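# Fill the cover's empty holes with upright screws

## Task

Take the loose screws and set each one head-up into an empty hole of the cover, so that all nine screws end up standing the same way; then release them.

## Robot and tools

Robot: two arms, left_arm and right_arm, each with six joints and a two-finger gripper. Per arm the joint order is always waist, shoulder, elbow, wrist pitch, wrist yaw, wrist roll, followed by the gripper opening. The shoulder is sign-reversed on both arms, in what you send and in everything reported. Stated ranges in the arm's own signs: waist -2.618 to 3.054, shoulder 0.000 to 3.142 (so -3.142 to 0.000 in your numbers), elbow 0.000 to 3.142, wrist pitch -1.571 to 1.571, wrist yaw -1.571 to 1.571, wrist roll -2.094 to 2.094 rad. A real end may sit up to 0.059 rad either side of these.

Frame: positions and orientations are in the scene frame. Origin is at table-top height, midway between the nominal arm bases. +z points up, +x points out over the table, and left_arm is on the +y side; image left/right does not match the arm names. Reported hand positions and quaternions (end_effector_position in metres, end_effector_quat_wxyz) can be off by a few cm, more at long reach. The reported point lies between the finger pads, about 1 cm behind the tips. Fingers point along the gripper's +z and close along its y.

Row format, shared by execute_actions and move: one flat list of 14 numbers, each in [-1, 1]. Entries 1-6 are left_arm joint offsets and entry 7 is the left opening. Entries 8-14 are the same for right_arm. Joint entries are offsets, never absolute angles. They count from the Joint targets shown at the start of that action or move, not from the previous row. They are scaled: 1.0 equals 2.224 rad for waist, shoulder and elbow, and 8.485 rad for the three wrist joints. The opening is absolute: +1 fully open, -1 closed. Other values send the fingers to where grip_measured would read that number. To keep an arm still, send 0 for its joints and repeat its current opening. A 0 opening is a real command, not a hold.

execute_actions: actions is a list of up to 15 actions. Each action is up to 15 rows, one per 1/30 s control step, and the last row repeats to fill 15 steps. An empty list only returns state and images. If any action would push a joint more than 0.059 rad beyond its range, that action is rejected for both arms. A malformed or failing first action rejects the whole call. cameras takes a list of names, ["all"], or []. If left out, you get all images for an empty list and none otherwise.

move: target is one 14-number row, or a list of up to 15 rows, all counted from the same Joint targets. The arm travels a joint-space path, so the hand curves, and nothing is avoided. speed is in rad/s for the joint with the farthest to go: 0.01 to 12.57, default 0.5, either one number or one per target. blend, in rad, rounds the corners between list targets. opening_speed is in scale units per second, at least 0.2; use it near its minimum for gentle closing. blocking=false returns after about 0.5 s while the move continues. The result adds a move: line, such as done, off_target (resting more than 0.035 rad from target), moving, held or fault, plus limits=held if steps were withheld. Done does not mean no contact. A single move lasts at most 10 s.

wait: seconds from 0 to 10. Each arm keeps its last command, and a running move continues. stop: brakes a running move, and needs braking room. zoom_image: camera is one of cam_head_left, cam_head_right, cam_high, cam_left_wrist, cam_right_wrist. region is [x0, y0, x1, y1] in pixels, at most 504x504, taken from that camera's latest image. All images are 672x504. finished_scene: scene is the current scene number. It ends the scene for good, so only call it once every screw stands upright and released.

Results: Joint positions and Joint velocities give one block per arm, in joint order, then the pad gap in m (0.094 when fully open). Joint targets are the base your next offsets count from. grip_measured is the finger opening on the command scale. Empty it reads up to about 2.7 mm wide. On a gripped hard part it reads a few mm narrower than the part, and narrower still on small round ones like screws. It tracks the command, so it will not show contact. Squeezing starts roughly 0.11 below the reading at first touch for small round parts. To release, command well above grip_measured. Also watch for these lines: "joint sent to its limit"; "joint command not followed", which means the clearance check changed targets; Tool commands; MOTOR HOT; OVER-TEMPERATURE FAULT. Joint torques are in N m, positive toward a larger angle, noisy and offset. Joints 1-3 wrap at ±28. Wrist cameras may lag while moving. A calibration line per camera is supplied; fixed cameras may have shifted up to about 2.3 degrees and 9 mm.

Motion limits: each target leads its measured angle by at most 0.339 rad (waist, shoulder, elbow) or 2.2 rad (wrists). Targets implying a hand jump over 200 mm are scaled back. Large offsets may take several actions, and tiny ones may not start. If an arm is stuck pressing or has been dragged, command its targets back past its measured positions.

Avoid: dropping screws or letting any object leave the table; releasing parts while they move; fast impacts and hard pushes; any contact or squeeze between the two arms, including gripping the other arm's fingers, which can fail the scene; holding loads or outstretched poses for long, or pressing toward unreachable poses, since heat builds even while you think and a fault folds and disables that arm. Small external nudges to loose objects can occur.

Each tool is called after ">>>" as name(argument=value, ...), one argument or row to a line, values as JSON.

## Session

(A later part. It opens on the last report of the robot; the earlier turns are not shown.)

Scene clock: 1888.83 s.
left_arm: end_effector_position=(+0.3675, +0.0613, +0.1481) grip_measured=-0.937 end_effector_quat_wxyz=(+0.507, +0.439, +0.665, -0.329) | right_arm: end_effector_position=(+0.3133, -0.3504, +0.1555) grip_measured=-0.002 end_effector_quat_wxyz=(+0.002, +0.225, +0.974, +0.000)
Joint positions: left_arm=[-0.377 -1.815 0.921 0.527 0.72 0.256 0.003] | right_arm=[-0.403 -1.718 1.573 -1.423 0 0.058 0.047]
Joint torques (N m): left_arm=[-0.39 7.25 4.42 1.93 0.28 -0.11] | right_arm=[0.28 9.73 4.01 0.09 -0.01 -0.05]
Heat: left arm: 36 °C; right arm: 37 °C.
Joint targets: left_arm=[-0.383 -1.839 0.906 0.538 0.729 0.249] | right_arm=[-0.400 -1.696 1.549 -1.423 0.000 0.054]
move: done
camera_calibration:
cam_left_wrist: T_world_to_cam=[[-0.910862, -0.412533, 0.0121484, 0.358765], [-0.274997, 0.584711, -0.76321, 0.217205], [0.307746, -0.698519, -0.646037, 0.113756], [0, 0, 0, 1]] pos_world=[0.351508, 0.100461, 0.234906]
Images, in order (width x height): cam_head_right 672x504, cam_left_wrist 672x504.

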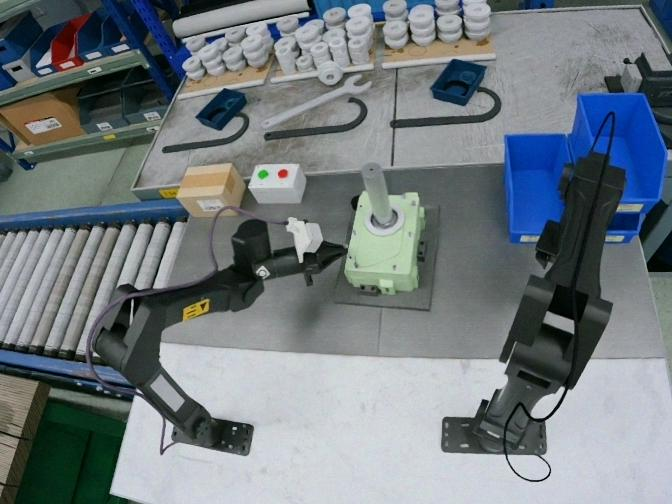

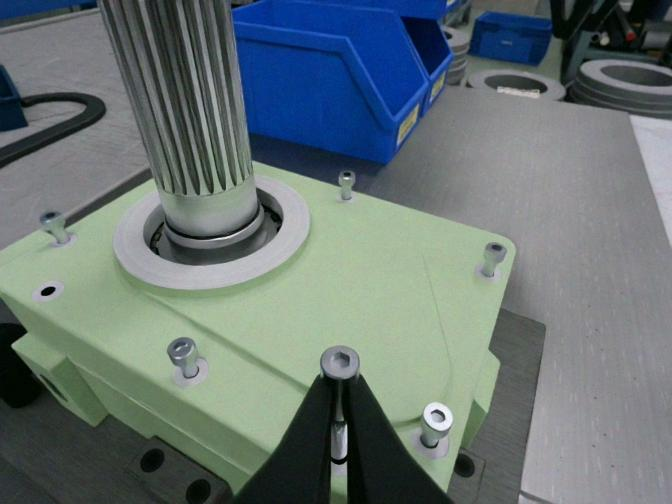

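>>> move(
  target=[0,-0.0054,-0.0038,0.0018,0,0,-1,0,0,0,0,0,0,0],
  speed=0.04,
  cameras=["cam_left_wrist"],
)

>>> zoom_image(
  camera="cam_left_wrist",
  region=[220, 330, 460, 504],
)

Scene clock: 1899.07 s.
left_arm: end_effector_position=(+0.3673, +0.0613, +0.1439) grip_measured=-0.937 end_effector_quat_wxyz=(+0.506, +0.439, +0.665, -0.330) | right_arm: end_effector_position=(+0.3133, -0.3504, +0.1555) grip_measured=-0.002 end_effector_quat_wxyz=(+0.002, +0.225, +0.974, +0.000)
Joint positions: left_arm=[-0.377 -1.825 0.914 0.543 0.721 0.256 0.003] | right_arm=[-0.403 -1.718 1.573 -1.423 0 0.058 0.047]
Joint torques (N m): left_arm=[-0.54 7.17 4.29 1.88 0.21 -0.1] | right_arm=[0.27 9.74 4 0.09 -0.01 -0.05]
Heat: left arm: 36 °C; right arm: 37 °C.
Joint targets: left_arm=[-0.383 -1.851 0.897 0.553 0.730 0.249] | right_arm=[-0.400 -1.696 1.549 -1.423 0.000 0.054]
move: done
camera_calibration:
cam_left_wrist: T_world_to_cam=[[-0.911177, -0.411806, 0.0130972, 0.358505], [-0.275399, 0.585099, -0.762767, 0.213955], [0.306449, -0.698623, -0.64654, 0.11152], [0, 0, 0, 1]] pos_world=[0.351409, 0.10036, 0.230605]
Images, in order (width x height): cam_left_wrist 672x504.

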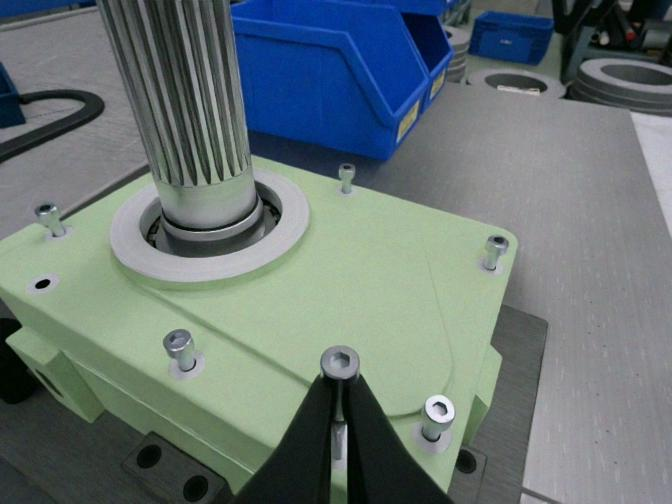

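Scaled by 2.100 from the camera's 672x504 image, which has a finer 960x720 frame.

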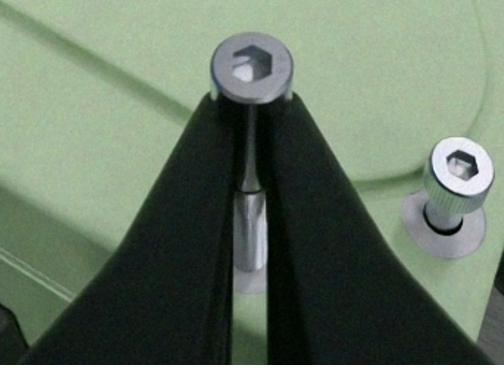

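>>> move(
  target=[0,-0.0175,-0.0123,0.0055,0,0,-1,0,0,0,0,0,0,0],
  speed=0.05,
  cameras=["cam_left_wrist","cam_head_right"],
)

>>> zoom_image(
  camera="cam_left_wrist",
  region=[220, 330, 460, 504],
)

Scene clock: 1907.83 s.
left_arm: end_effector_position=(+0.3671, +0.0610, +0.1318) grip_measured=-0.937 end_effector_quat_wxyz=(+0.509, +0.440, +0.662, -0.330) | right_arm: end_effector_position=(+0.3133, -0.3504, +0.1555) grip_measured=-0.002 end_effector_quat_wxyz=(+0.002, +0.225, +0.974, +0.000)
Joint positions: left_arm=[-0.377 -1.861 0.892 0.61 0.724 0.256 0.003] | right_arm=[-0.403 -1.718 1.573 -1.423 0 0.058 0.047]
Joint torques (N m): left_arm=[-0.58 7.05 3.6 1.73 0.21 -0.08] | right_arm=[0.28 9.73 4.01 0.09 -0.01 -0.05]
Heat: left arm: 36 °C; right arm: 37 °C.
Joint targets: left_arm=[-0.383 -1.890 0.870 0.600 0.730 0.249] | right_arm=[-0.400 -1.696 1.549 -1.423 0.000 0.054]
move: done
camera_calibration:
cam_left_wrist: T_world_to_cam=[[-0.912255, -0.409547, 0.00788041, 0.359304], [-0.268099, 0.582417, -0.767407, 0.202884], [0.3097, -0.702184, -0.641112, 0.101929], [0, 0, 0, 1]] pos_world=[0.350602, 0.100562, 0.218211]
Images, in order (width x height): cam_head_right 672x504, cam_left_wrist 672x504.

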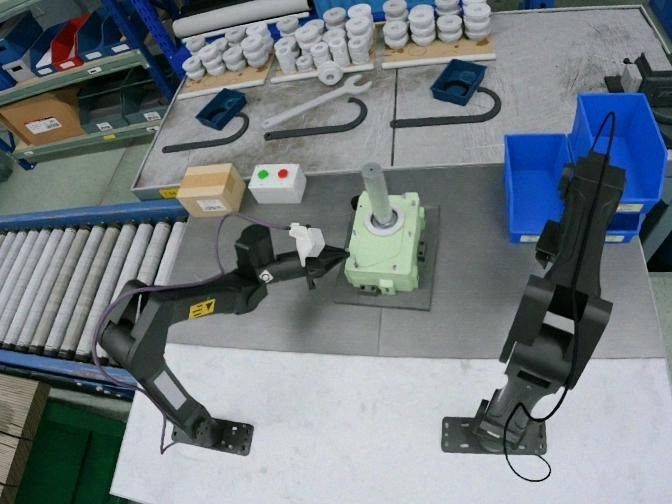

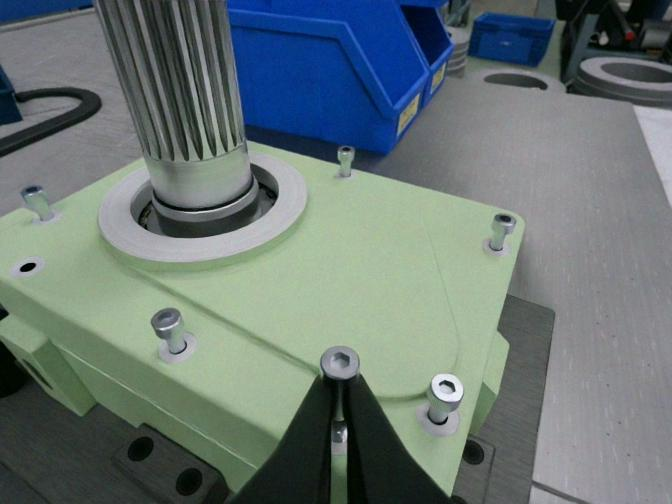

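Scaled by 2.100 from the camera's 672x504 image, which has a finer 960x720 frame.

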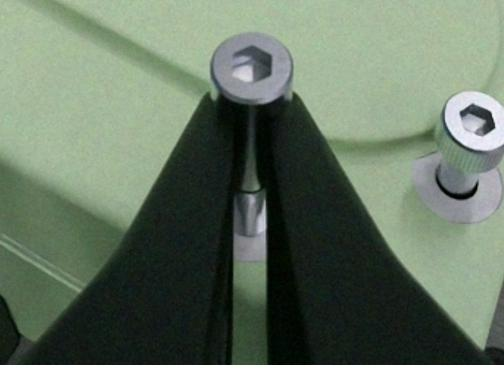

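>>> move(
  target=[
    [0,-0.0035,-0.0025,0.0008,0,0,-1,0,0,0,0,0,0,0],
    [0,-0.0035,-0.0025,0.0008,0,0,-0.7,0,0,0,0,0,0,0],
  ],
  speed=0.05,
  opening_speed=0.4,
  cameras=["cam_left_wrist"],
)

>>> zoom_image(
  camera="cam_left_wrist",
  region=[220, 330, 460, 504],
)

Scene clock: 1916.03 s.
left_arm: end_effector_position=(+0.3654, +0.0617, +0.1244) grip_measured=-0.703 end_effector_quat_wxyz=(+0.505, +0.440, +0.665, -0.331) | right_arm: end_effector_position=(+0.3133, -0.3504, +0.1555) grip_measured=-0.002 end_effector_quat_wxyz=(+0.002, +0.225, +0.974, +0.000)
Joint positions: left_arm=[-0.377 -1.873 0.88 0.623 0.724 0.256 0.014] | right_arm=[-0.403 -1.718 1.573 -1.423 0 0.058 0.047]
Joint torques (N m): left_arm=[-0.43 7.51 4.1 1.65 0.21 -0.09] | right_arm=[0.28 9.73 4.01 0.09 -0.01 -0.05]
Heat: left arm: 35 °C; right arm: 37 °C.
Joint targets: left_arm=[-0.383 -1.898 0.865 0.606 0.730 0.249] | right_arm=[-0.400 -1.696 1.549 -1.423 0.000 0.054]
move: done
camera_calibration:
cam_left_wrist: T_world_to_cam=[[-0.912151, -0.409566, 0.0153584, 0.357145], [-0.275851, 0.585774, -0.762086, 0.19837], [0.303128, -0.699374, -0.647294, 0.10121], [0, 0, 0, 1]] pos_world=[0.349811, 0.100858, 0.211203]
Images, in order (width x height): cam_left_wrist 672x504.

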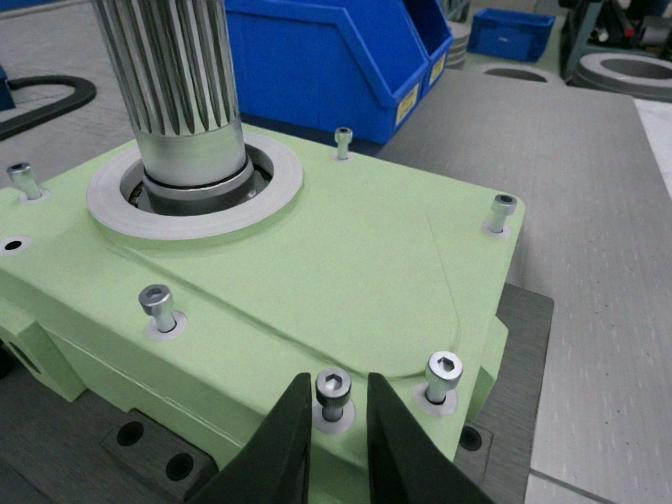

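Scaled by 2.100 from the camera's 672x504 image, which has a finer 960x720 frame.

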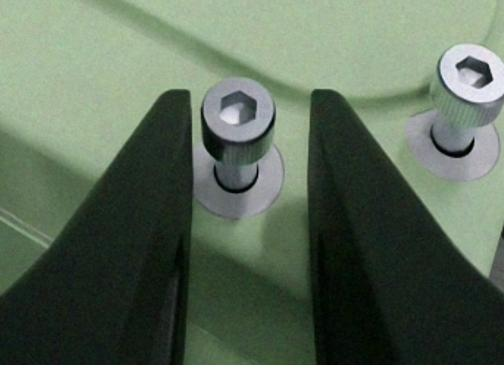

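>>> move(
  target=[
    [0,0.035,0.035,0,0,0,-0.7,0,0,0,0,0,0,0],
    [0,0.071,0.0877,-0.0361,0,0,-0.7,0,0,0,0,0,0,0],
    [0.15,0.2639,0.0306,-0.0714,0,0,0.2,0,0,0,0,0,0,0],
  ],
  speed=[0.2,0.4,0.8],
  cameras=["cam_left_wrist","cam_head_right","cam_head_left"],
)

>>> zoom_image(
  camera="cam_head_right",
  region=[160, 250, 260, 350],
)

>>> zoom_image(
  camera="cam_head_left",
  region=[330, 190, 430, 290],
)

Scene clock: 1944.90 s.
left_arm: end_effector_position=(+0.3633, +0.2075, +0.2707) grip_measured=+0.197 end_effector_quat_wxyz=(+0.559, +0.328, +0.722, -0.243) | right_arm: end_effector_position=(+0.3133, -0.3504, +0.1555) grip_measured=-0.002 end_effector_quat_wxyz=(+0.002, +0.225, +0.974, +0.000)
Joint positions: left_arm=[-0.051 -1.323 0.95 0.022 0.725 0.256 0.056] | right_arm=[-0.403 -1.718 1.573 -1.423 0 0.058 0.047]
Joint torques (N m): left_arm=[0.2 6.86 5.42 1.61 0.2 -0.08] | right_arm=[0.27 9.73 4.01 0.09 -0.01 -0.05]
Heat: left arm: 36 °C; right arm: 37 °C.
Joint targets: left_arm=[-0.049 -1.310 0.933 0.000 0.729 0.249] | right_arm=[-0.400 -1.696 1.549 -1.423 0.000 0.054]
move: done
camera_calibration:
cam_left_wrist: T_world_to_cam=[[-0.733699, -0.679467, 0.00327376, 0.407184], [-0.434559, 0.465529, -0.771, 0.309051], [0.522345, -0.567104, -0.636826, 0.188546], [0, 0, 0, 1]] pos_world=[0.334566, 0.239721, 0.357016]
Images, in order (width x height): cam_head_left 672x504, cam_head_right 672x504, cam_left_wrist 672x504.

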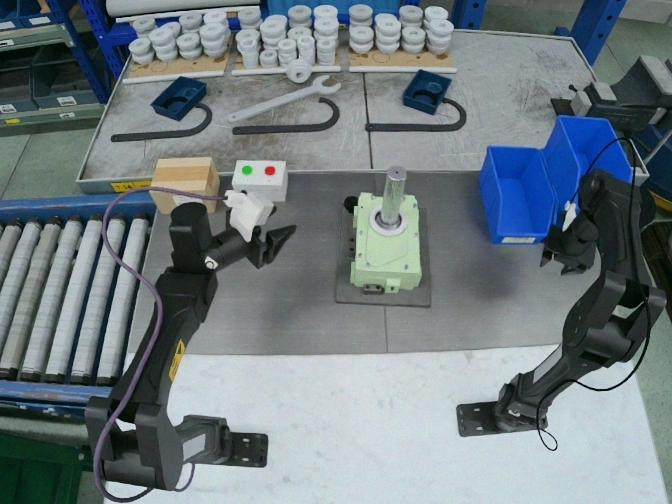

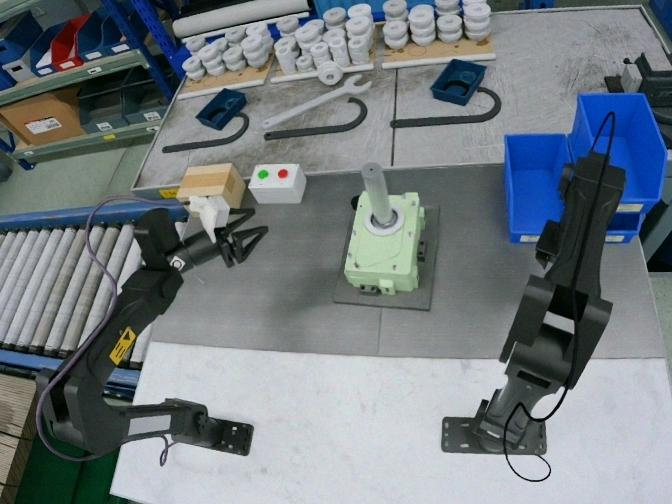

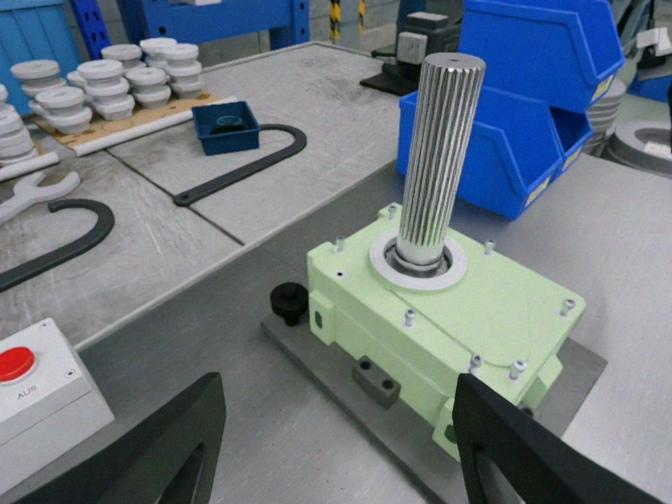

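Scaled by 5.040 from the camera's 672x504 image, which has a finer 960x720 frame.

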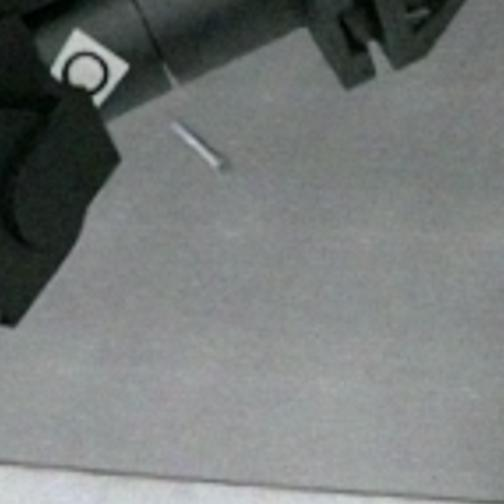

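Scaled by 5.040 from the camera's 672x504 image, which has a finer 960x720 frame.

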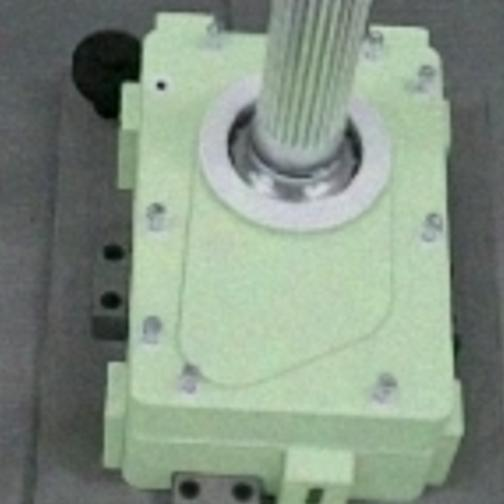

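>>> move(
  target=[0.2118,-0.3642,0.3426,-0.1359,-0.0859,-0.0948,0.2,0,0,0,0,0,0,0],
  speed=0.7,
  cameras=["cam_left_wrist"],
)

Scene clock: 1960.13 s.
left_arm: end_effector_position=(+0.3480, +0.5102, +0.0519) grip_measured=+0.197 end_effector_quat_wxyz=(+0.003, -0.454, +0.891, -0.007) | right_arm: end_effector_position=(+0.3133, -0.3504, +0.1555) grip_measured=-0.002 end_effector_quat_wxyz=(+0.002, +0.225, +0.974, +0.000)
Joint positions: left_arm=[0.426 -2.096 1.669 -1.137 0.013 -0.545 0.056] | right_arm=[-0.403 -1.718 1.573 -1.423 0 0.058 0.047]
Joint torques (N m): left_arm=[-0.38 9.66 7.51 0.38 -0.12 -0.11] | right_arm=[0.28 9.74 4.01 0.09 -0.01 -0.05]
Heat: left arm: 35 °C; right arm: 37 °C.
Joint targets: left_arm=[0.422 -2.121 1.695 -1.153 0.001 -0.555] | right_arm=[-0.400 -1.696 1.549 -1.423 0.000 0.054]
move: done
camera_calibration:
cam_left_wrist: T_world_to_cam=[[0.822526, -0.568717, 0.0035226, 0.00423501], [-0.518052, -0.746666, 0.417267, 0.5785], [-0.234677, -0.345038, -0.908777, 0.393157], [0, 0, 0, 1]] pos_world=[0.388474, 0.570009, 0.115888]
Images, in order (width x height): cam_left_wrist 672x504.

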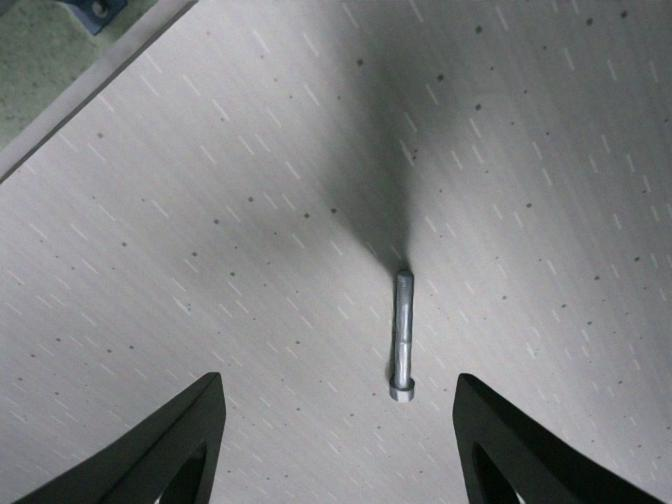

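>>> move(
  target=[
    [-0.0279,0,0,0,0,-0.0141,0.2,0,0,0,0,0,0,0],
    [-0.0279,-0.0272,-0.0349,0.0136,0,-0.0141,0.2,0,0,0,0,0,0,0],
  ],
  speed=[0.3,0.2],
  cameras=["cam_left_wrist"],
)

Scene clock: 1984.60 s.
left_arm: end_effector_position=(+0.3604, +0.4866, +0.0207) grip_measured=+0.197 end_effector_quat_wxyz=(-0.006, -0.478, +0.878, -0.004) | right_arm: end_effector_position=(+0.3133, -0.3504, +0.1555) grip_measured=-0.002 end_effector_quat_wxyz=(+0.002, +0.225, +0.974, +0.000)
Joint positions: left_arm=[0.359 -2.153 1.631 -1.059 0.01 -0.665 0.056] | right_arm=[-0.403 -1.718 1.573 -1.423 0 0.058 0.047]
Joint torques (N m): left_arm=[0.1 9.69 4.07 0.66 -0.12 -0.09] | right_arm=[0.27 9.73 4.01 0.09 -0.01 -0.05]
Heat: left arm: 33 °C; right arm: 37 °C.
Joint targets: left_arm=[0.360 -2.181 1.617 -1.037 0.001 -0.675] | right_arm=[-0.400 -1.696 1.549 -1.423 0.000 0.054]
move: done
camera_calibration:
cam_left_wrist: T_world_to_cam=[[0.851826, -0.523739, -0.00946888, -0.0514064], [-0.46977, -0.771797, 0.428539, 0.575005], [-0.231751, -0.360593, -0.903474, 0.365903], [0, 0, 0, 1]] pos_world=[0.398708, 0.548805, 0.0836846]
Images, in order (width x height): cam_left_wrist 672x504.

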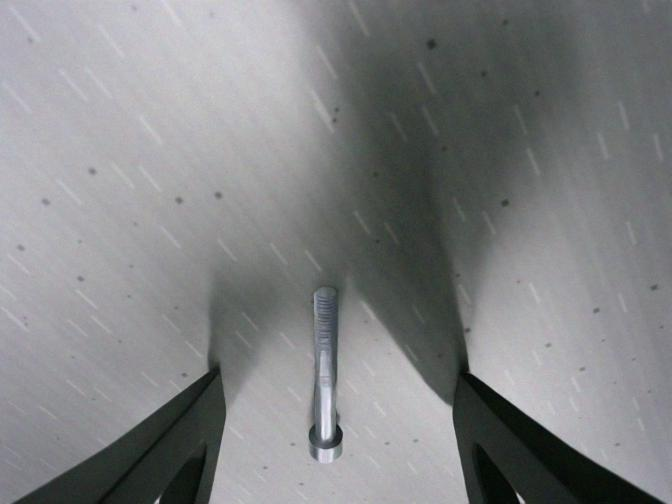

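>>> move(
  target=[0,0,0,0,0,0,-1,0,0,0,0,0,0,0],
  opening_speed=0.8,
  cameras=["cam_left_wrist"],
)

Scene clock: 1993.90 s.
left_arm: end_effector_position=(+0.3611, +0.4872, +0.0207) grip_measured=-0.934 end_effector_quat_wxyz=(-0.004, -0.478, +0.878, -0.003) | right_arm: end_effector_position=(+0.3133, -0.3504, +0.1555) grip_measured=-0.002 end_effector_quat_wxyz=(+0.002, +0.225, +0.974, +0.000)
Joint positions: left_arm=[0.359 -2.153 1.631 -1.055 0.008 -0.666 0.003] | right_arm=[-0.403 -1.718 1.573 -1.423 0 0.058 0.047]
Joint torques (N m): left_arm=[0.01 9.61 4.11 0.67 -0.07 -0.08] | right_arm=[0.28 9.73 4.03 0.09 -0.01 -0.05]
Heat: left arm: 33 °C; right arm: 37 °C.
Joint targets: left_arm=[0.360 -2.181 1.617 -1.037 0.001 -0.675] | right_arm=[-0.400 -1.696 1.549 -1.423 0.000 0.054]
move: done
camera_calibration:
cam_left_wrist: T_world_to_cam=[[0.852085, -0.52333, -0.0087729, -0.0520059], [-0.470534, -0.773248, 0.425072, 0.576812], [-0.229236, -0.358069, -0.905117, 0.364185], [0, 0, 0, 1]] pos_world=[0.399207, 0.549206, 0.0839879]
Images, in order (width x height): cam_left_wrist 672x504.

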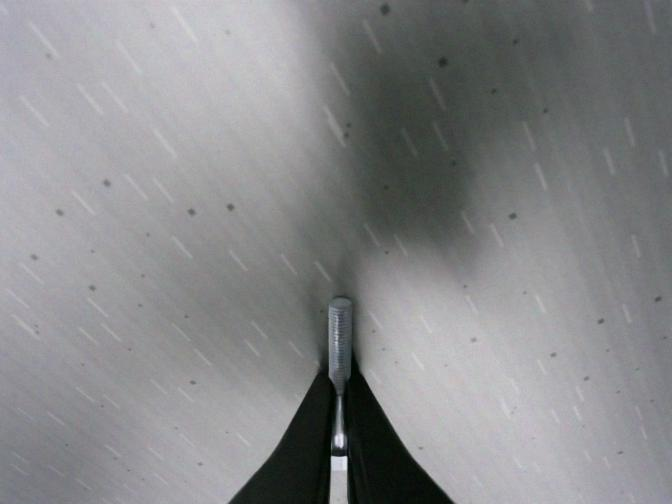

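>>> move(
  target=[
    [0,0.0454,0.0598,-0.0239,0,0,-1,0,0,0,0,0,0,0],
    [-0.2518,0.0859,-0.0031,-0.0192,0,-0.1562,-1,0,0,0,0,0,0,0],
    [-0.2518,0.0576,-0.0859,0.0073,0,-0.1562,-1,0,0,0,0,0,0,0],
  ],
  speed=[0.3,0.8,0.2],
  cameras=["cam_left_wrist"],
)

Scene clock: 2029.20 s.
left_arm: end_effector_position=(+0.3409, +0.2696, +0.0216) grip_measured=-0.935 end_effector_quat_wxyz=(+0.003, +0.770, -0.638, +0.002) | right_arm: end_effector_position=(+0.3133, -0.3504, +0.1555) grip_measured=-0.002 end_effector_quat_wxyz=(+0.002, +0.225, +0.974, +0.000)
Joint positions: left_arm=[-0.203 -2.027 1.44 -0.983 0.008 -1.989 0.003] | right_arm=[-0.403 -1.718 1.573 -1.423 0 0.058 0.047]
Joint torques (N m): left_arm=[0.13 8.77 4.01 0.57 -0.07 -0.11] | right_arm=[0.28 9.73 4.03 0.09 -0.01 -0.05]
Heat: left arm: 34 °C; right arm: 37 °C.
Joint targets: left_arm=[-0.200 -2.053 1.426 -0.975 0.001 -2.000] | right_arm=[-0.400 -1.696 1.549 -1.423 0.000 0.054]
move: done
camera_calibration:
cam_left_wrist: T_world_to_cam=[[0.977993, 0.208241, -0.0128625, -0.38878], [0.194045, -0.885208, 0.422793, 0.202344], [0.0766567, -0.415985, -0.906135, 0.193838], [0, 0, 0, 1]] pos_world=[0.326101, 0.34071, 0.0850933]
Images, in order (width x height): cam_left_wrist 672x504.

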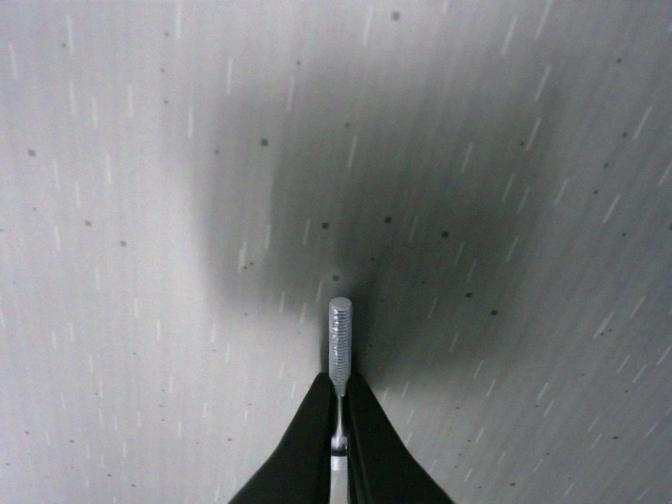

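>>> move(
  target=[
    [0,0,0,0,0,0,-0.4,0,0,0,0,0,0,0],
    [0,0.0283,0.0827,-0.0265,0,0,-0.4,0,0,0,0,0,0,0],
    [-0.0665,-0.049,0.1491,-0.0401,-0.0262,0.3518,0.2,0,0,0,0,0,0,0],
  ],
  speed=[0.3,0.3,1.5],
  cameras=["cam_left_wrist"],
)

Scene clock: 2043.43 s.
left_arm: end_effector_position=(+0.3438, +0.2550, +0.0601) grip_measured=+0.197 end_effector_quat_wxyz=(-0.093, +0.624, +0.771, +0.084) | right_arm: end_effector_position=(+0.3133, -0.3504, +0.1555) grip_measured=-0.002 end_effector_quat_wxyz=(+0.002, +0.225, +0.974, +0.000)
Joint positions: left_arm=[-0.344 -2.131 1.733 -1.3 -0.217 0.975 0.056] | right_arm=[-0.403 -1.718 1.573 -1.423 0 0.058 0.047]
Joint torques (N m): left_arm=[-0.35 9.07 7.25 0.11 -0.19 0.09] | right_arm=[0.27 9.73 4.01 0.09 -0.01 -0.05]
Heat: left arm: 34 °C; right arm: 37 °C.
Joint targets: left_arm=[-0.348 -2.162 1.758 -1.316 -0.221 0.985] | right_arm=[-0.400 -1.696 1.549 -1.423 0.000 0.054]
move: done
camera_calibration:
cam_left_wrist: T_world_to_cam=[[-0.973702, -0.225757, -0.0306304, 0.394736], [-0.194373, 0.753054, 0.628593, -0.124074], [-0.118843, 0.618016, -0.777131, 0.0182598], [0, 0, 0, 1]] pos_world=[0.362409, 0.171264, 0.104273]
Images, in order (width x height): cam_left_wrist 672x504.

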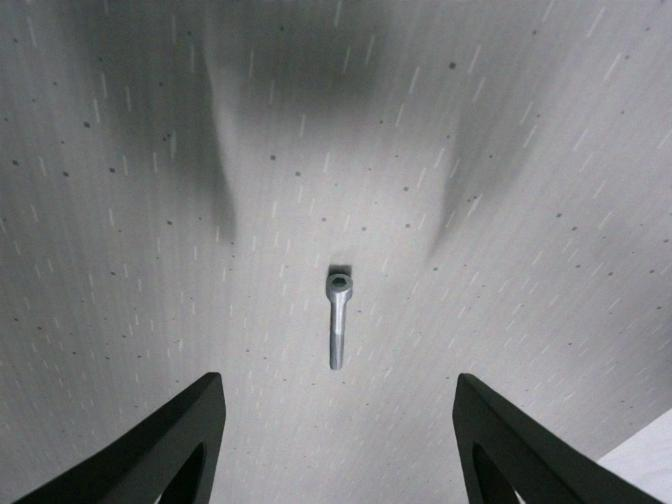

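>>> move(
  target=[0.0207,-0.0067,-0.0755,0.0216,0,0.0103,0.2,0,0,0,0,0,0,0],
  speed=0.25,
  cameras=["cam_left_wrist"],
)

Scene clock: 2066.73 s.
left_arm: end_effector_position=(+0.3435, +0.2703, +0.0223) grip_measured=+0.197 end_effector_quat_wxyz=(-0.097, +0.643, +0.755, +0.080) | right_arm: end_effector_position=(+0.3133, -0.3504, +0.1555) grip_measured=-0.002 end_effector_quat_wxyz=(+0.002, +0.225, +0.974, +0.000)
Joint positions: left_arm=[-0.307 -2.148 1.604 -1.153 -0.219 1.062 0.056] | right_arm=[-0.403 -1.718 1.573 -1.423 0 0.058 0.047]
Joint torques (N m): left_arm=[0.39 9.25 3.96 0.47 -0.15 0.08] | right_arm=[0.28 9.73 4.01 0.09 -0.01 -0.05]
Heat: left arm: 34 °C; right arm: 37 °C.
Joint targets: left_arm=[-0.302 -2.177 1.590 -1.132 -0.221 1.072] | right_arm=[-0.400 -1.696 1.549 -1.423 0.000 0.054]
move: done
camera_calibration:
cam_left_wrist: T_world_to_cam=[[-0.983728, -0.17925, -0.0122223, 0.387147], [-0.14678, 0.762572, 0.630032, -0.130836], [-0.103613, 0.621574, -0.776473, -0.0267926], [0, 0, 0, 1]] pos_world=[0.358867, 0.185821, 0.0663587]
Images, in order (width x height): cam_left_wrist 672x504.

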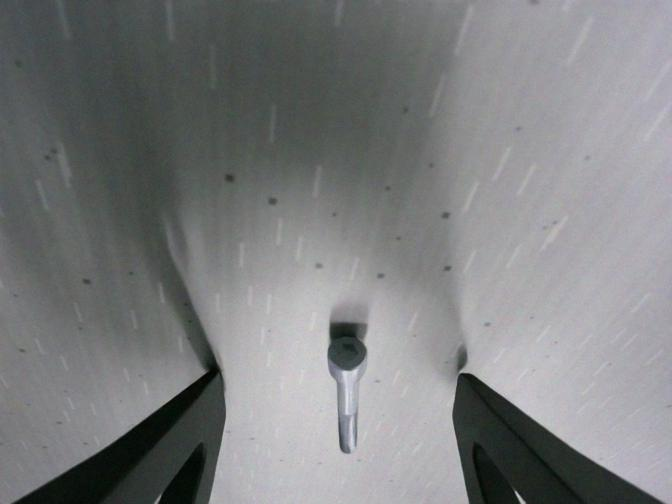

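>>> move(
  target=[0,0,0,0,0,0,-1,0,0,0,0,0,0,0],
  opening_speed=0.8,
  cameras=["cam_left_wrist"],
)

>>> zoom_image(
  camera="cam_left_wrist",
  region=[220, 320, 460, 504],
)

Scene clock: 2076.27 s.
left_arm: end_effector_position=(+0.3454, +0.2700, +0.0222) grip_measured=-0.936 end_effector_quat_wxyz=(-0.094, +0.643, +0.755, +0.082) | right_arm: end_effector_position=(+0.3133, -0.3504, +0.1555) grip_measured=-0.002 end_effector_quat_wxyz=(+0.002, +0.225, +0.974, +0.000)
Joint positions: left_arm=[-0.307 -2.148 1.604 -1.145 -0.221 1.063 0.003] | right_arm=[-0.403 -1.718 1.573 -1.423 0 0.058 0.047]
Joint torques (N m): left_arm=[0.39 9.24 3.93 0.4 -0.17 0.07] | right_arm=[0.28 9.73 4.01 0.09 -0.01 -0.05]
Heat: left arm: 34 °C; right arm: 37 °C.
Joint targets: left_arm=[-0.302 -2.177 1.590 -1.132 -0.222 1.072] | right_arm=[-0.400 -1.696 1.549 -1.423 0.000 0.054]
move: done
camera_calibration:
cam_left_wrist: T_world_to_cam=[[-0.983841, -0.177973, -0.0195539, 0.388762], [-0.150558, 0.763255, 0.62831, -0.129056], [-0.0968977, 0.621101, -0.777717, -0.0287034], [0, 0, 0, 1]] pos_world=[0.360268, 0.18552, 0.0663659]
Images, in order (width x height): cam_left_wrist 672x504.

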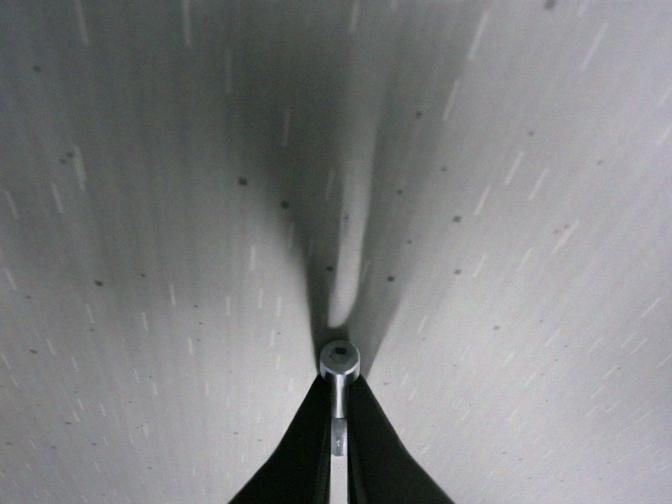

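Scaled by 2.100 from the camera's 672x504 image, which has a finer 960x720 frame.

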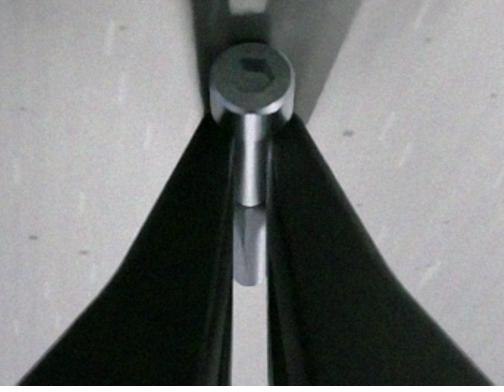

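>>> move(
  target=[
    [0,0.1246,0.027,-0.002,0,0,-1,0,0,0,0,0,0,0],
    [0.0234,0.3898,-0.2954,0.1334,0.1121,-0.0969,-1,0,0,0,0,0,0,0],
    [-0.0013,0.0103,0.036,0.1493,0.1121,-0.0969,-1,0,0,0,0,0,0,0],
  ],
  speed=[0.4,0.9,0.5],
  cameras=["cam_left_wrist","cam_head_right","cam_head_left"],
)

>>> zoom_image(
  camera="cam_left_wrist",
  region=[220, 320, 460, 504],
)

>>> zoom_image(
  camera="cam_head_right",
  region=[330, 180, 380, 230],
)

Scene clock: 2109.23 s.
left_arm: end_effector_position=(+0.5030, +0.0538, +0.2088) grip_measured=-0.937 end_effector_quat_wxyz=(+0.521, +0.414, +0.680, -0.309) | right_arm: end_effector_position=(+0.3133, -0.3504, +0.1555) grip_measured=-0.002 end_effector_quat_wxyz=(+0.002, +0.225, +0.974, +0.000)
Joint positions: left_arm=[-0.3 -2.127 1.641 0.124 0.721 0.257 0.003] | right_arm=[-0.403 -1.718 1.573 -1.423 0 0.058 0.047]
Joint torques (N m): left_arm=[-0.42 11.08 8.95 1.92 0.25 -0.06] | right_arm=[0.28 9.73 4.01 0.09 -0.01 -0.06]
Heat: left arm: 34 °C; right arm: 37 °C.
Joint targets: left_arm=[-0.305 -2.154 1.670 0.134 0.730 0.250] | right_arm=[-0.400 -1.696 1.549 -1.423 0.000 0.054]
move: done
camera_calibration:
cam_left_wrist: T_world_to_cam=[[-0.876416, -0.481483, 0.00829414, 0.465592], [-0.315471, 0.56105, -0.765311, 0.327269], [0.363831, -0.673347, -0.643608, 0.0758362], [0, 0, 0, 1]] pos_world=[0.483704, 0.0916241, 0.29541]
Images, in order (width x height): cam_head_left 672x504, cam_head_right 672x504, cam_left_wrist 672x504.

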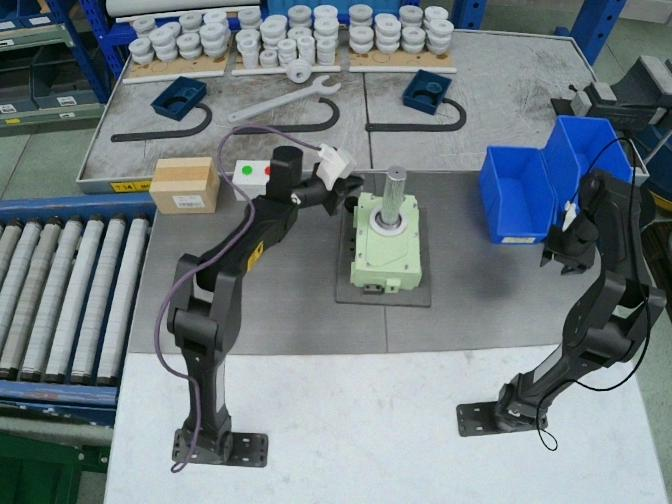

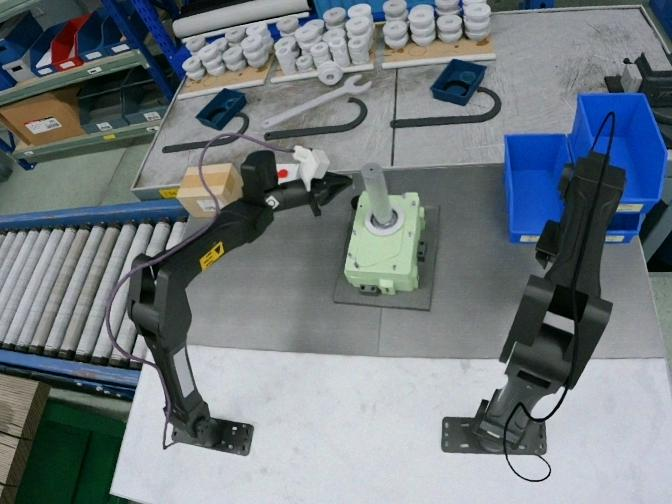

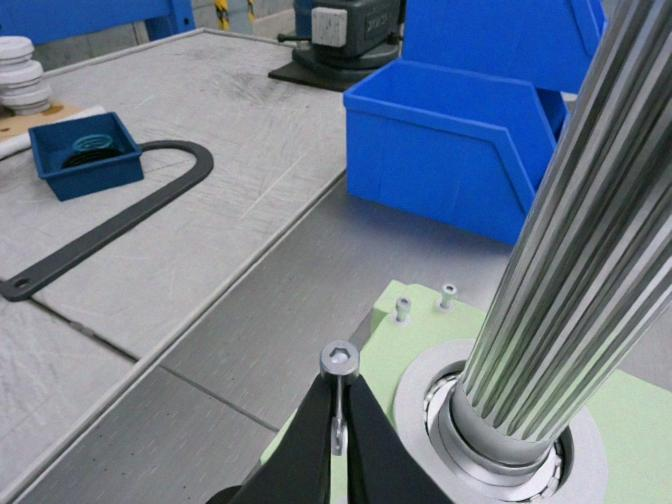

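Scaled by 2.100 from the camera's 672x504 image, which has a finer 960x720 frame.

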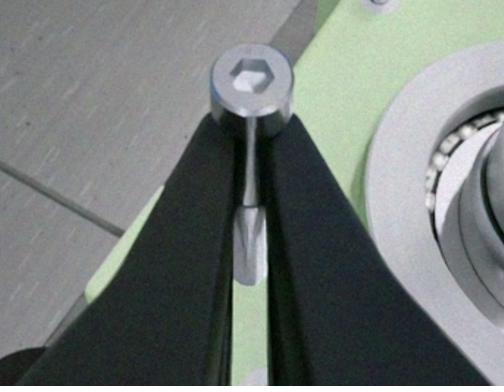

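Scaled by 10.080 from the camera's 672x504 image, which has a finer 960x720 frame.

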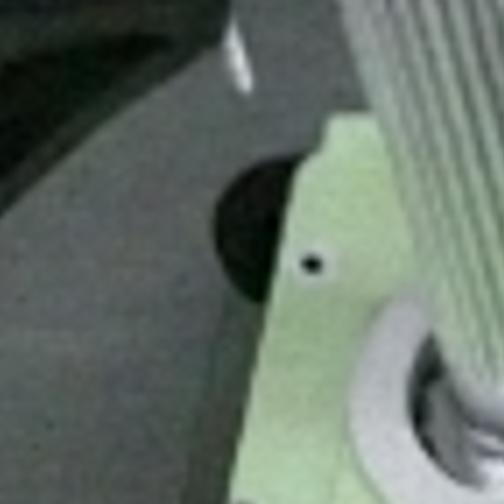

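>>> move(
  target=[-0.004,-0.0351,-0.067,0.0217,0,0,-1,0,0,0,0,0,0,0],
  speed=0.2,
  cameras=["cam_left_wrist","cam_head_right"],
)

>>> zoom_image(
  camera="cam_left_wrist",
  region=[270, 390, 420, 504],
)

>>> zoom_image(
  camera="cam_head_right",
  region=[330, 180, 380, 230],
)

Scene clock: 2124.77 s.
left_arm: end_effector_position=(+0.5019, +0.0487, +0.1558) grip_measured=-0.937 end_effector_quat_wxyz=(+0.521, +0.417, +0.677, -0.311) | right_arm: end_effector_position=(+0.3133, -0.3504, +0.1555) grip_measured=-0.002 end_effector_quat_wxyz=(+0.002, +0.225, +0.974, +0.000)
Joint positions: left_arm=[-0.308 -2.202 1.535 0.307 0.721 0.257 0.003] | right_arm=[-0.403 -1.718 1.573 -1.423 0 0.058 0.047]
Joint torques (N m): left_arm=[-0.53 11.08 5.15 1.93 0.23 -0.04] | right_arm=[0.27 9.72 4.01 0.09 -0.01 -0.05]
Heat: left arm: 35 °C; right arm: 37 °C.
Joint targets: left_arm=[-0.314 -2.232 1.521 0.319 0.730 0.250] | right_arm=[-0.400 -1.696 1.549 -1.423 0.000 0.054]
move: done
camera_calibration:
cam_left_wrist: T_world_to_cam=[[-0.880657, -0.47372, 0.00572634, 0.464746], [-0.307738, 0.562819, -0.767158, 0.285544], [0.360195, -0.677365, -0.641433, 0.040404], [0, 0, 0, 1]] pos_world=[0.482601, 0.0868182, 0.242312]
Images, in order (width x height): cam_head_right 672x504, cam_left_wrist 672x504.

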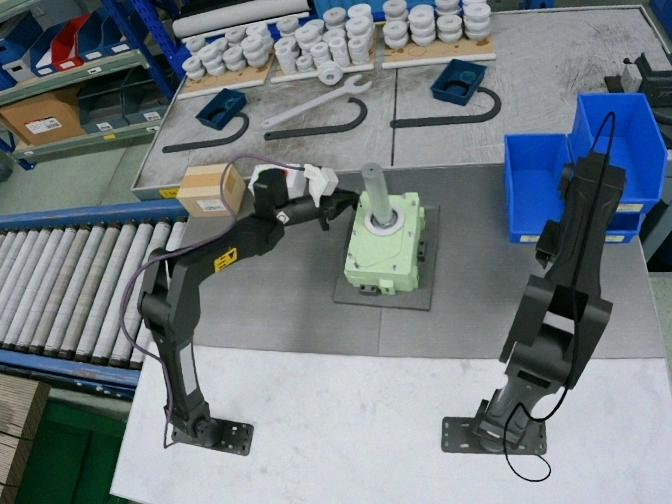

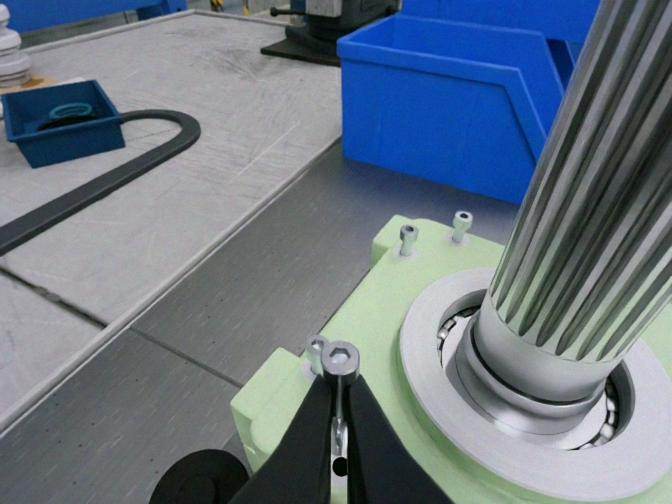

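Scaled by 3.360 from the camera's 672x504 image, which has a finer 960x720 frame.

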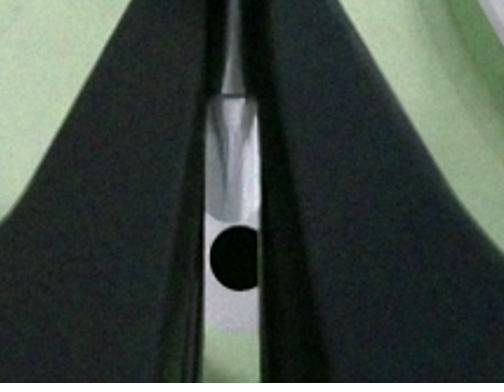

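Scaled by 10.080 from the camera's 672x504 image, which has a finer 960x720 frame.

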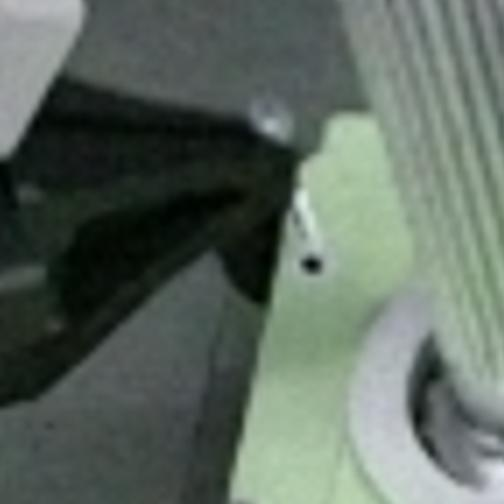

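>>> move(
  target=[
    [0.0108,0.0369,0.058,-0.0211,0,0,-1,0,0,0,0,0,0,0],
    [0.0011,0.0013,-0.0109,0.0025,0,0,-1,0,0,0,0,0,0,0],
  ],
  speed=0.25,
  cameras=["cam_left_wrist","cam_head_right"],
)

>>> zoom_image(
  camera="cam_left_wrist",
  region=[270, 390, 420, 504],
)

>>> zoom_image(
  camera="cam_head_right",
  region=[330, 180, 380, 230],
)

Scene clock: 2147.03 s.
left_arm: end_effector_position=(+0.4999, +0.0508, +0.1535) grip_measured=-0.937 end_effector_quat_wxyz=(+0.523, +0.416, +0.676, -0.310) | right_arm: end_effector_position=(+0.3133, -0.3504, +0.1555) grip_measured=-0.002 end_effector_quat_wxyz=(+0.002, +0.225, +0.974, +0.000)
Joint positions: left_arm=[-0.306 -2.196 1.512 0.329 0.721 0.257 0.003] | right_arm=[-0.403 -1.718 1.573 -1.423 0 0.058 0.047]
Joint torques (N m): left_arm=[-0.54 10.66 5.15 1.96 0.25 -0.05] | right_arm=[0.28 9.73 4.01 0.09 -0.01 -0.05]
Heat: left arm: 35 °C; right arm: 37 °C.
Joint targets: left_arm=[-0.311 -2.229 1.496 0.340 0.730 0.250] | right_arm=[-0.400 -1.696 1.549 -1.423 0.000 0.054]
move: done
camera_calibration:
cam_left_wrist: T_world_to_cam=[[-0.879524, -0.475841, 0.00354062, 0.463857], [-0.30662, 0.561023, -0.768919, 0.281694], [0.363897, -0.677369, -0.639336, 0.0388802], [0, 0, 0, 1]] pos_world=[0.480198, 0.0890214, 0.239815]
Images, in order (width x height): cam_head_right 672x504, cam_left_wrist 672x504.

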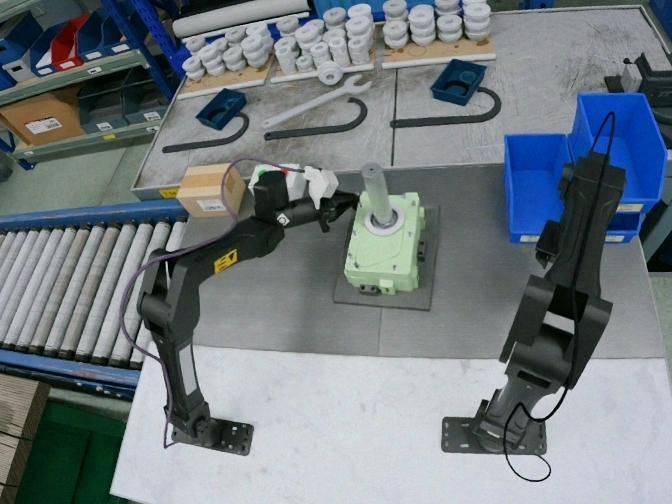

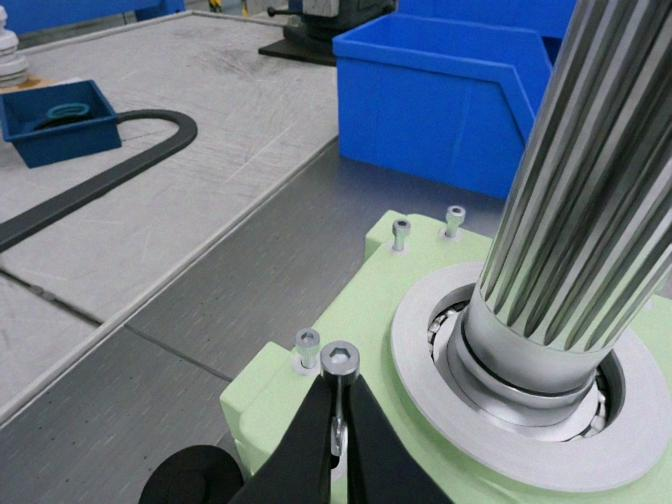

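Scaled by 3.360 from the camera's 672x504 image, which has a finer 960x720 frame.

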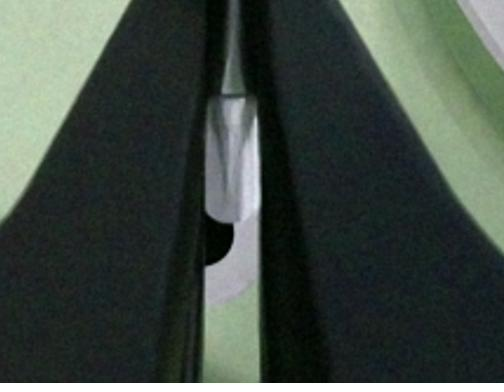

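Scaled by 10.080 from the camera's 672x504 image, which has a finer 960x720 frame.

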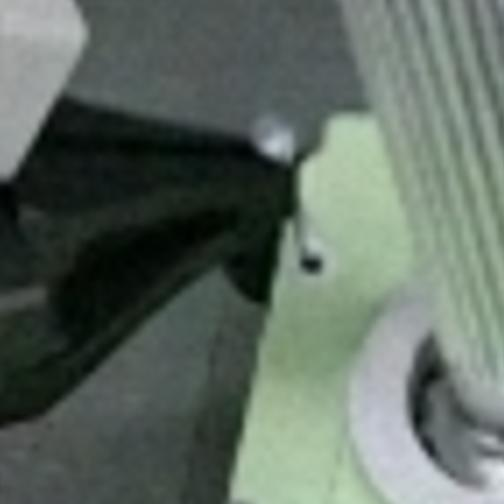

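>>> wait(
  seconds=0.3,
  cameras=["cam_left_wrist","cam_head_right"],
)

>>> zoom_image(
  camera="cam_left_wrist",
  region=[270, 390, 420, 504],
)

Scene clock: 2164.13 s.
left_arm: end_effector_position=(+0.4999, +0.0508, +0.1537) grip_measured=-0.937 end_effector_quat_wxyz=(+0.523, +0.416, +0.676, -0.310) | right_arm: end_effector_position=(+0.3133, -0.3504, +0.1555) grip_measured=-0.002 end_effector_quat_wxyz=(+0.002, +0.225, +0.974, +0.000)
Joint positions: left_arm=[-0.306 -2.196 1.512 0.33 0.721 0.257 0.003] | right_arm=[-0.403 -1.718 1.573 -1.423 0 0.058 0.047]
Joint torques (N m): left_arm=[-0.44 10.73 4.93 1.9 0.22 -0.09] | right_arm=[0.28 9.73 4 0.09 -0.01 -0.05]
Heat: left arm: 36 °C; right arm: 37 °C.
Joint targets: left_arm=[-0.311 -2.229 1.496 0.340 0.730 0.250] | right_arm=[-0.400 -1.696 1.549 -1.423 0.000 0.054]
Tool commands: left_gripper/opening=-1.0 right_gripper/opening=+0.0
wait: 0.30 s; at rest from the start
camera_calibration:
cam_left_wrist: T_world_to_cam=[[-0.879554, -0.475791, 0.00273985, 0.46397], [-0.305711, 0.560711, -0.769509, 0.28155], [0.364589, -0.677662, -0.638631, 0.0385699], [0, 0, 0, 1]] pos_world=[0.480097, 0.0890217, 0.240016]
Images, in order (width x height): cam_head_right 672x504, cam_left_wrist 672x504.

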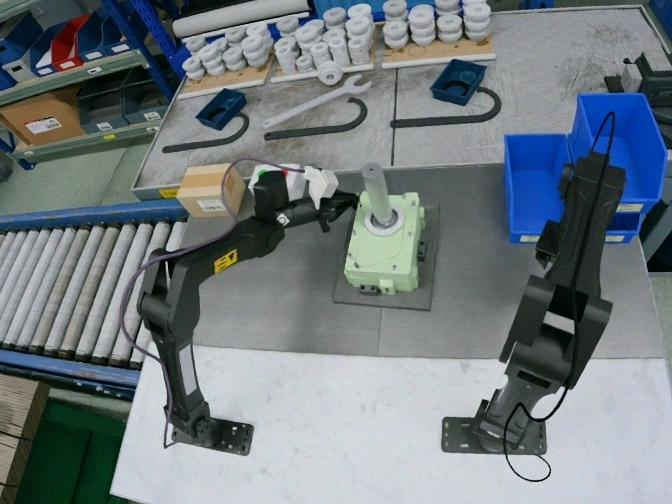

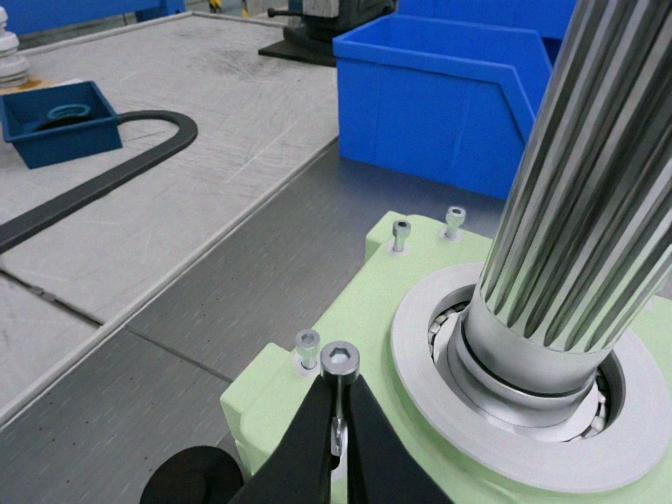

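Scaled by 3.360 from the camera's 672x504 image, which has a finer 960x720 frame.

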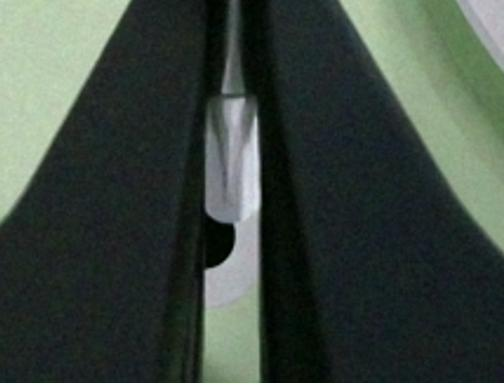

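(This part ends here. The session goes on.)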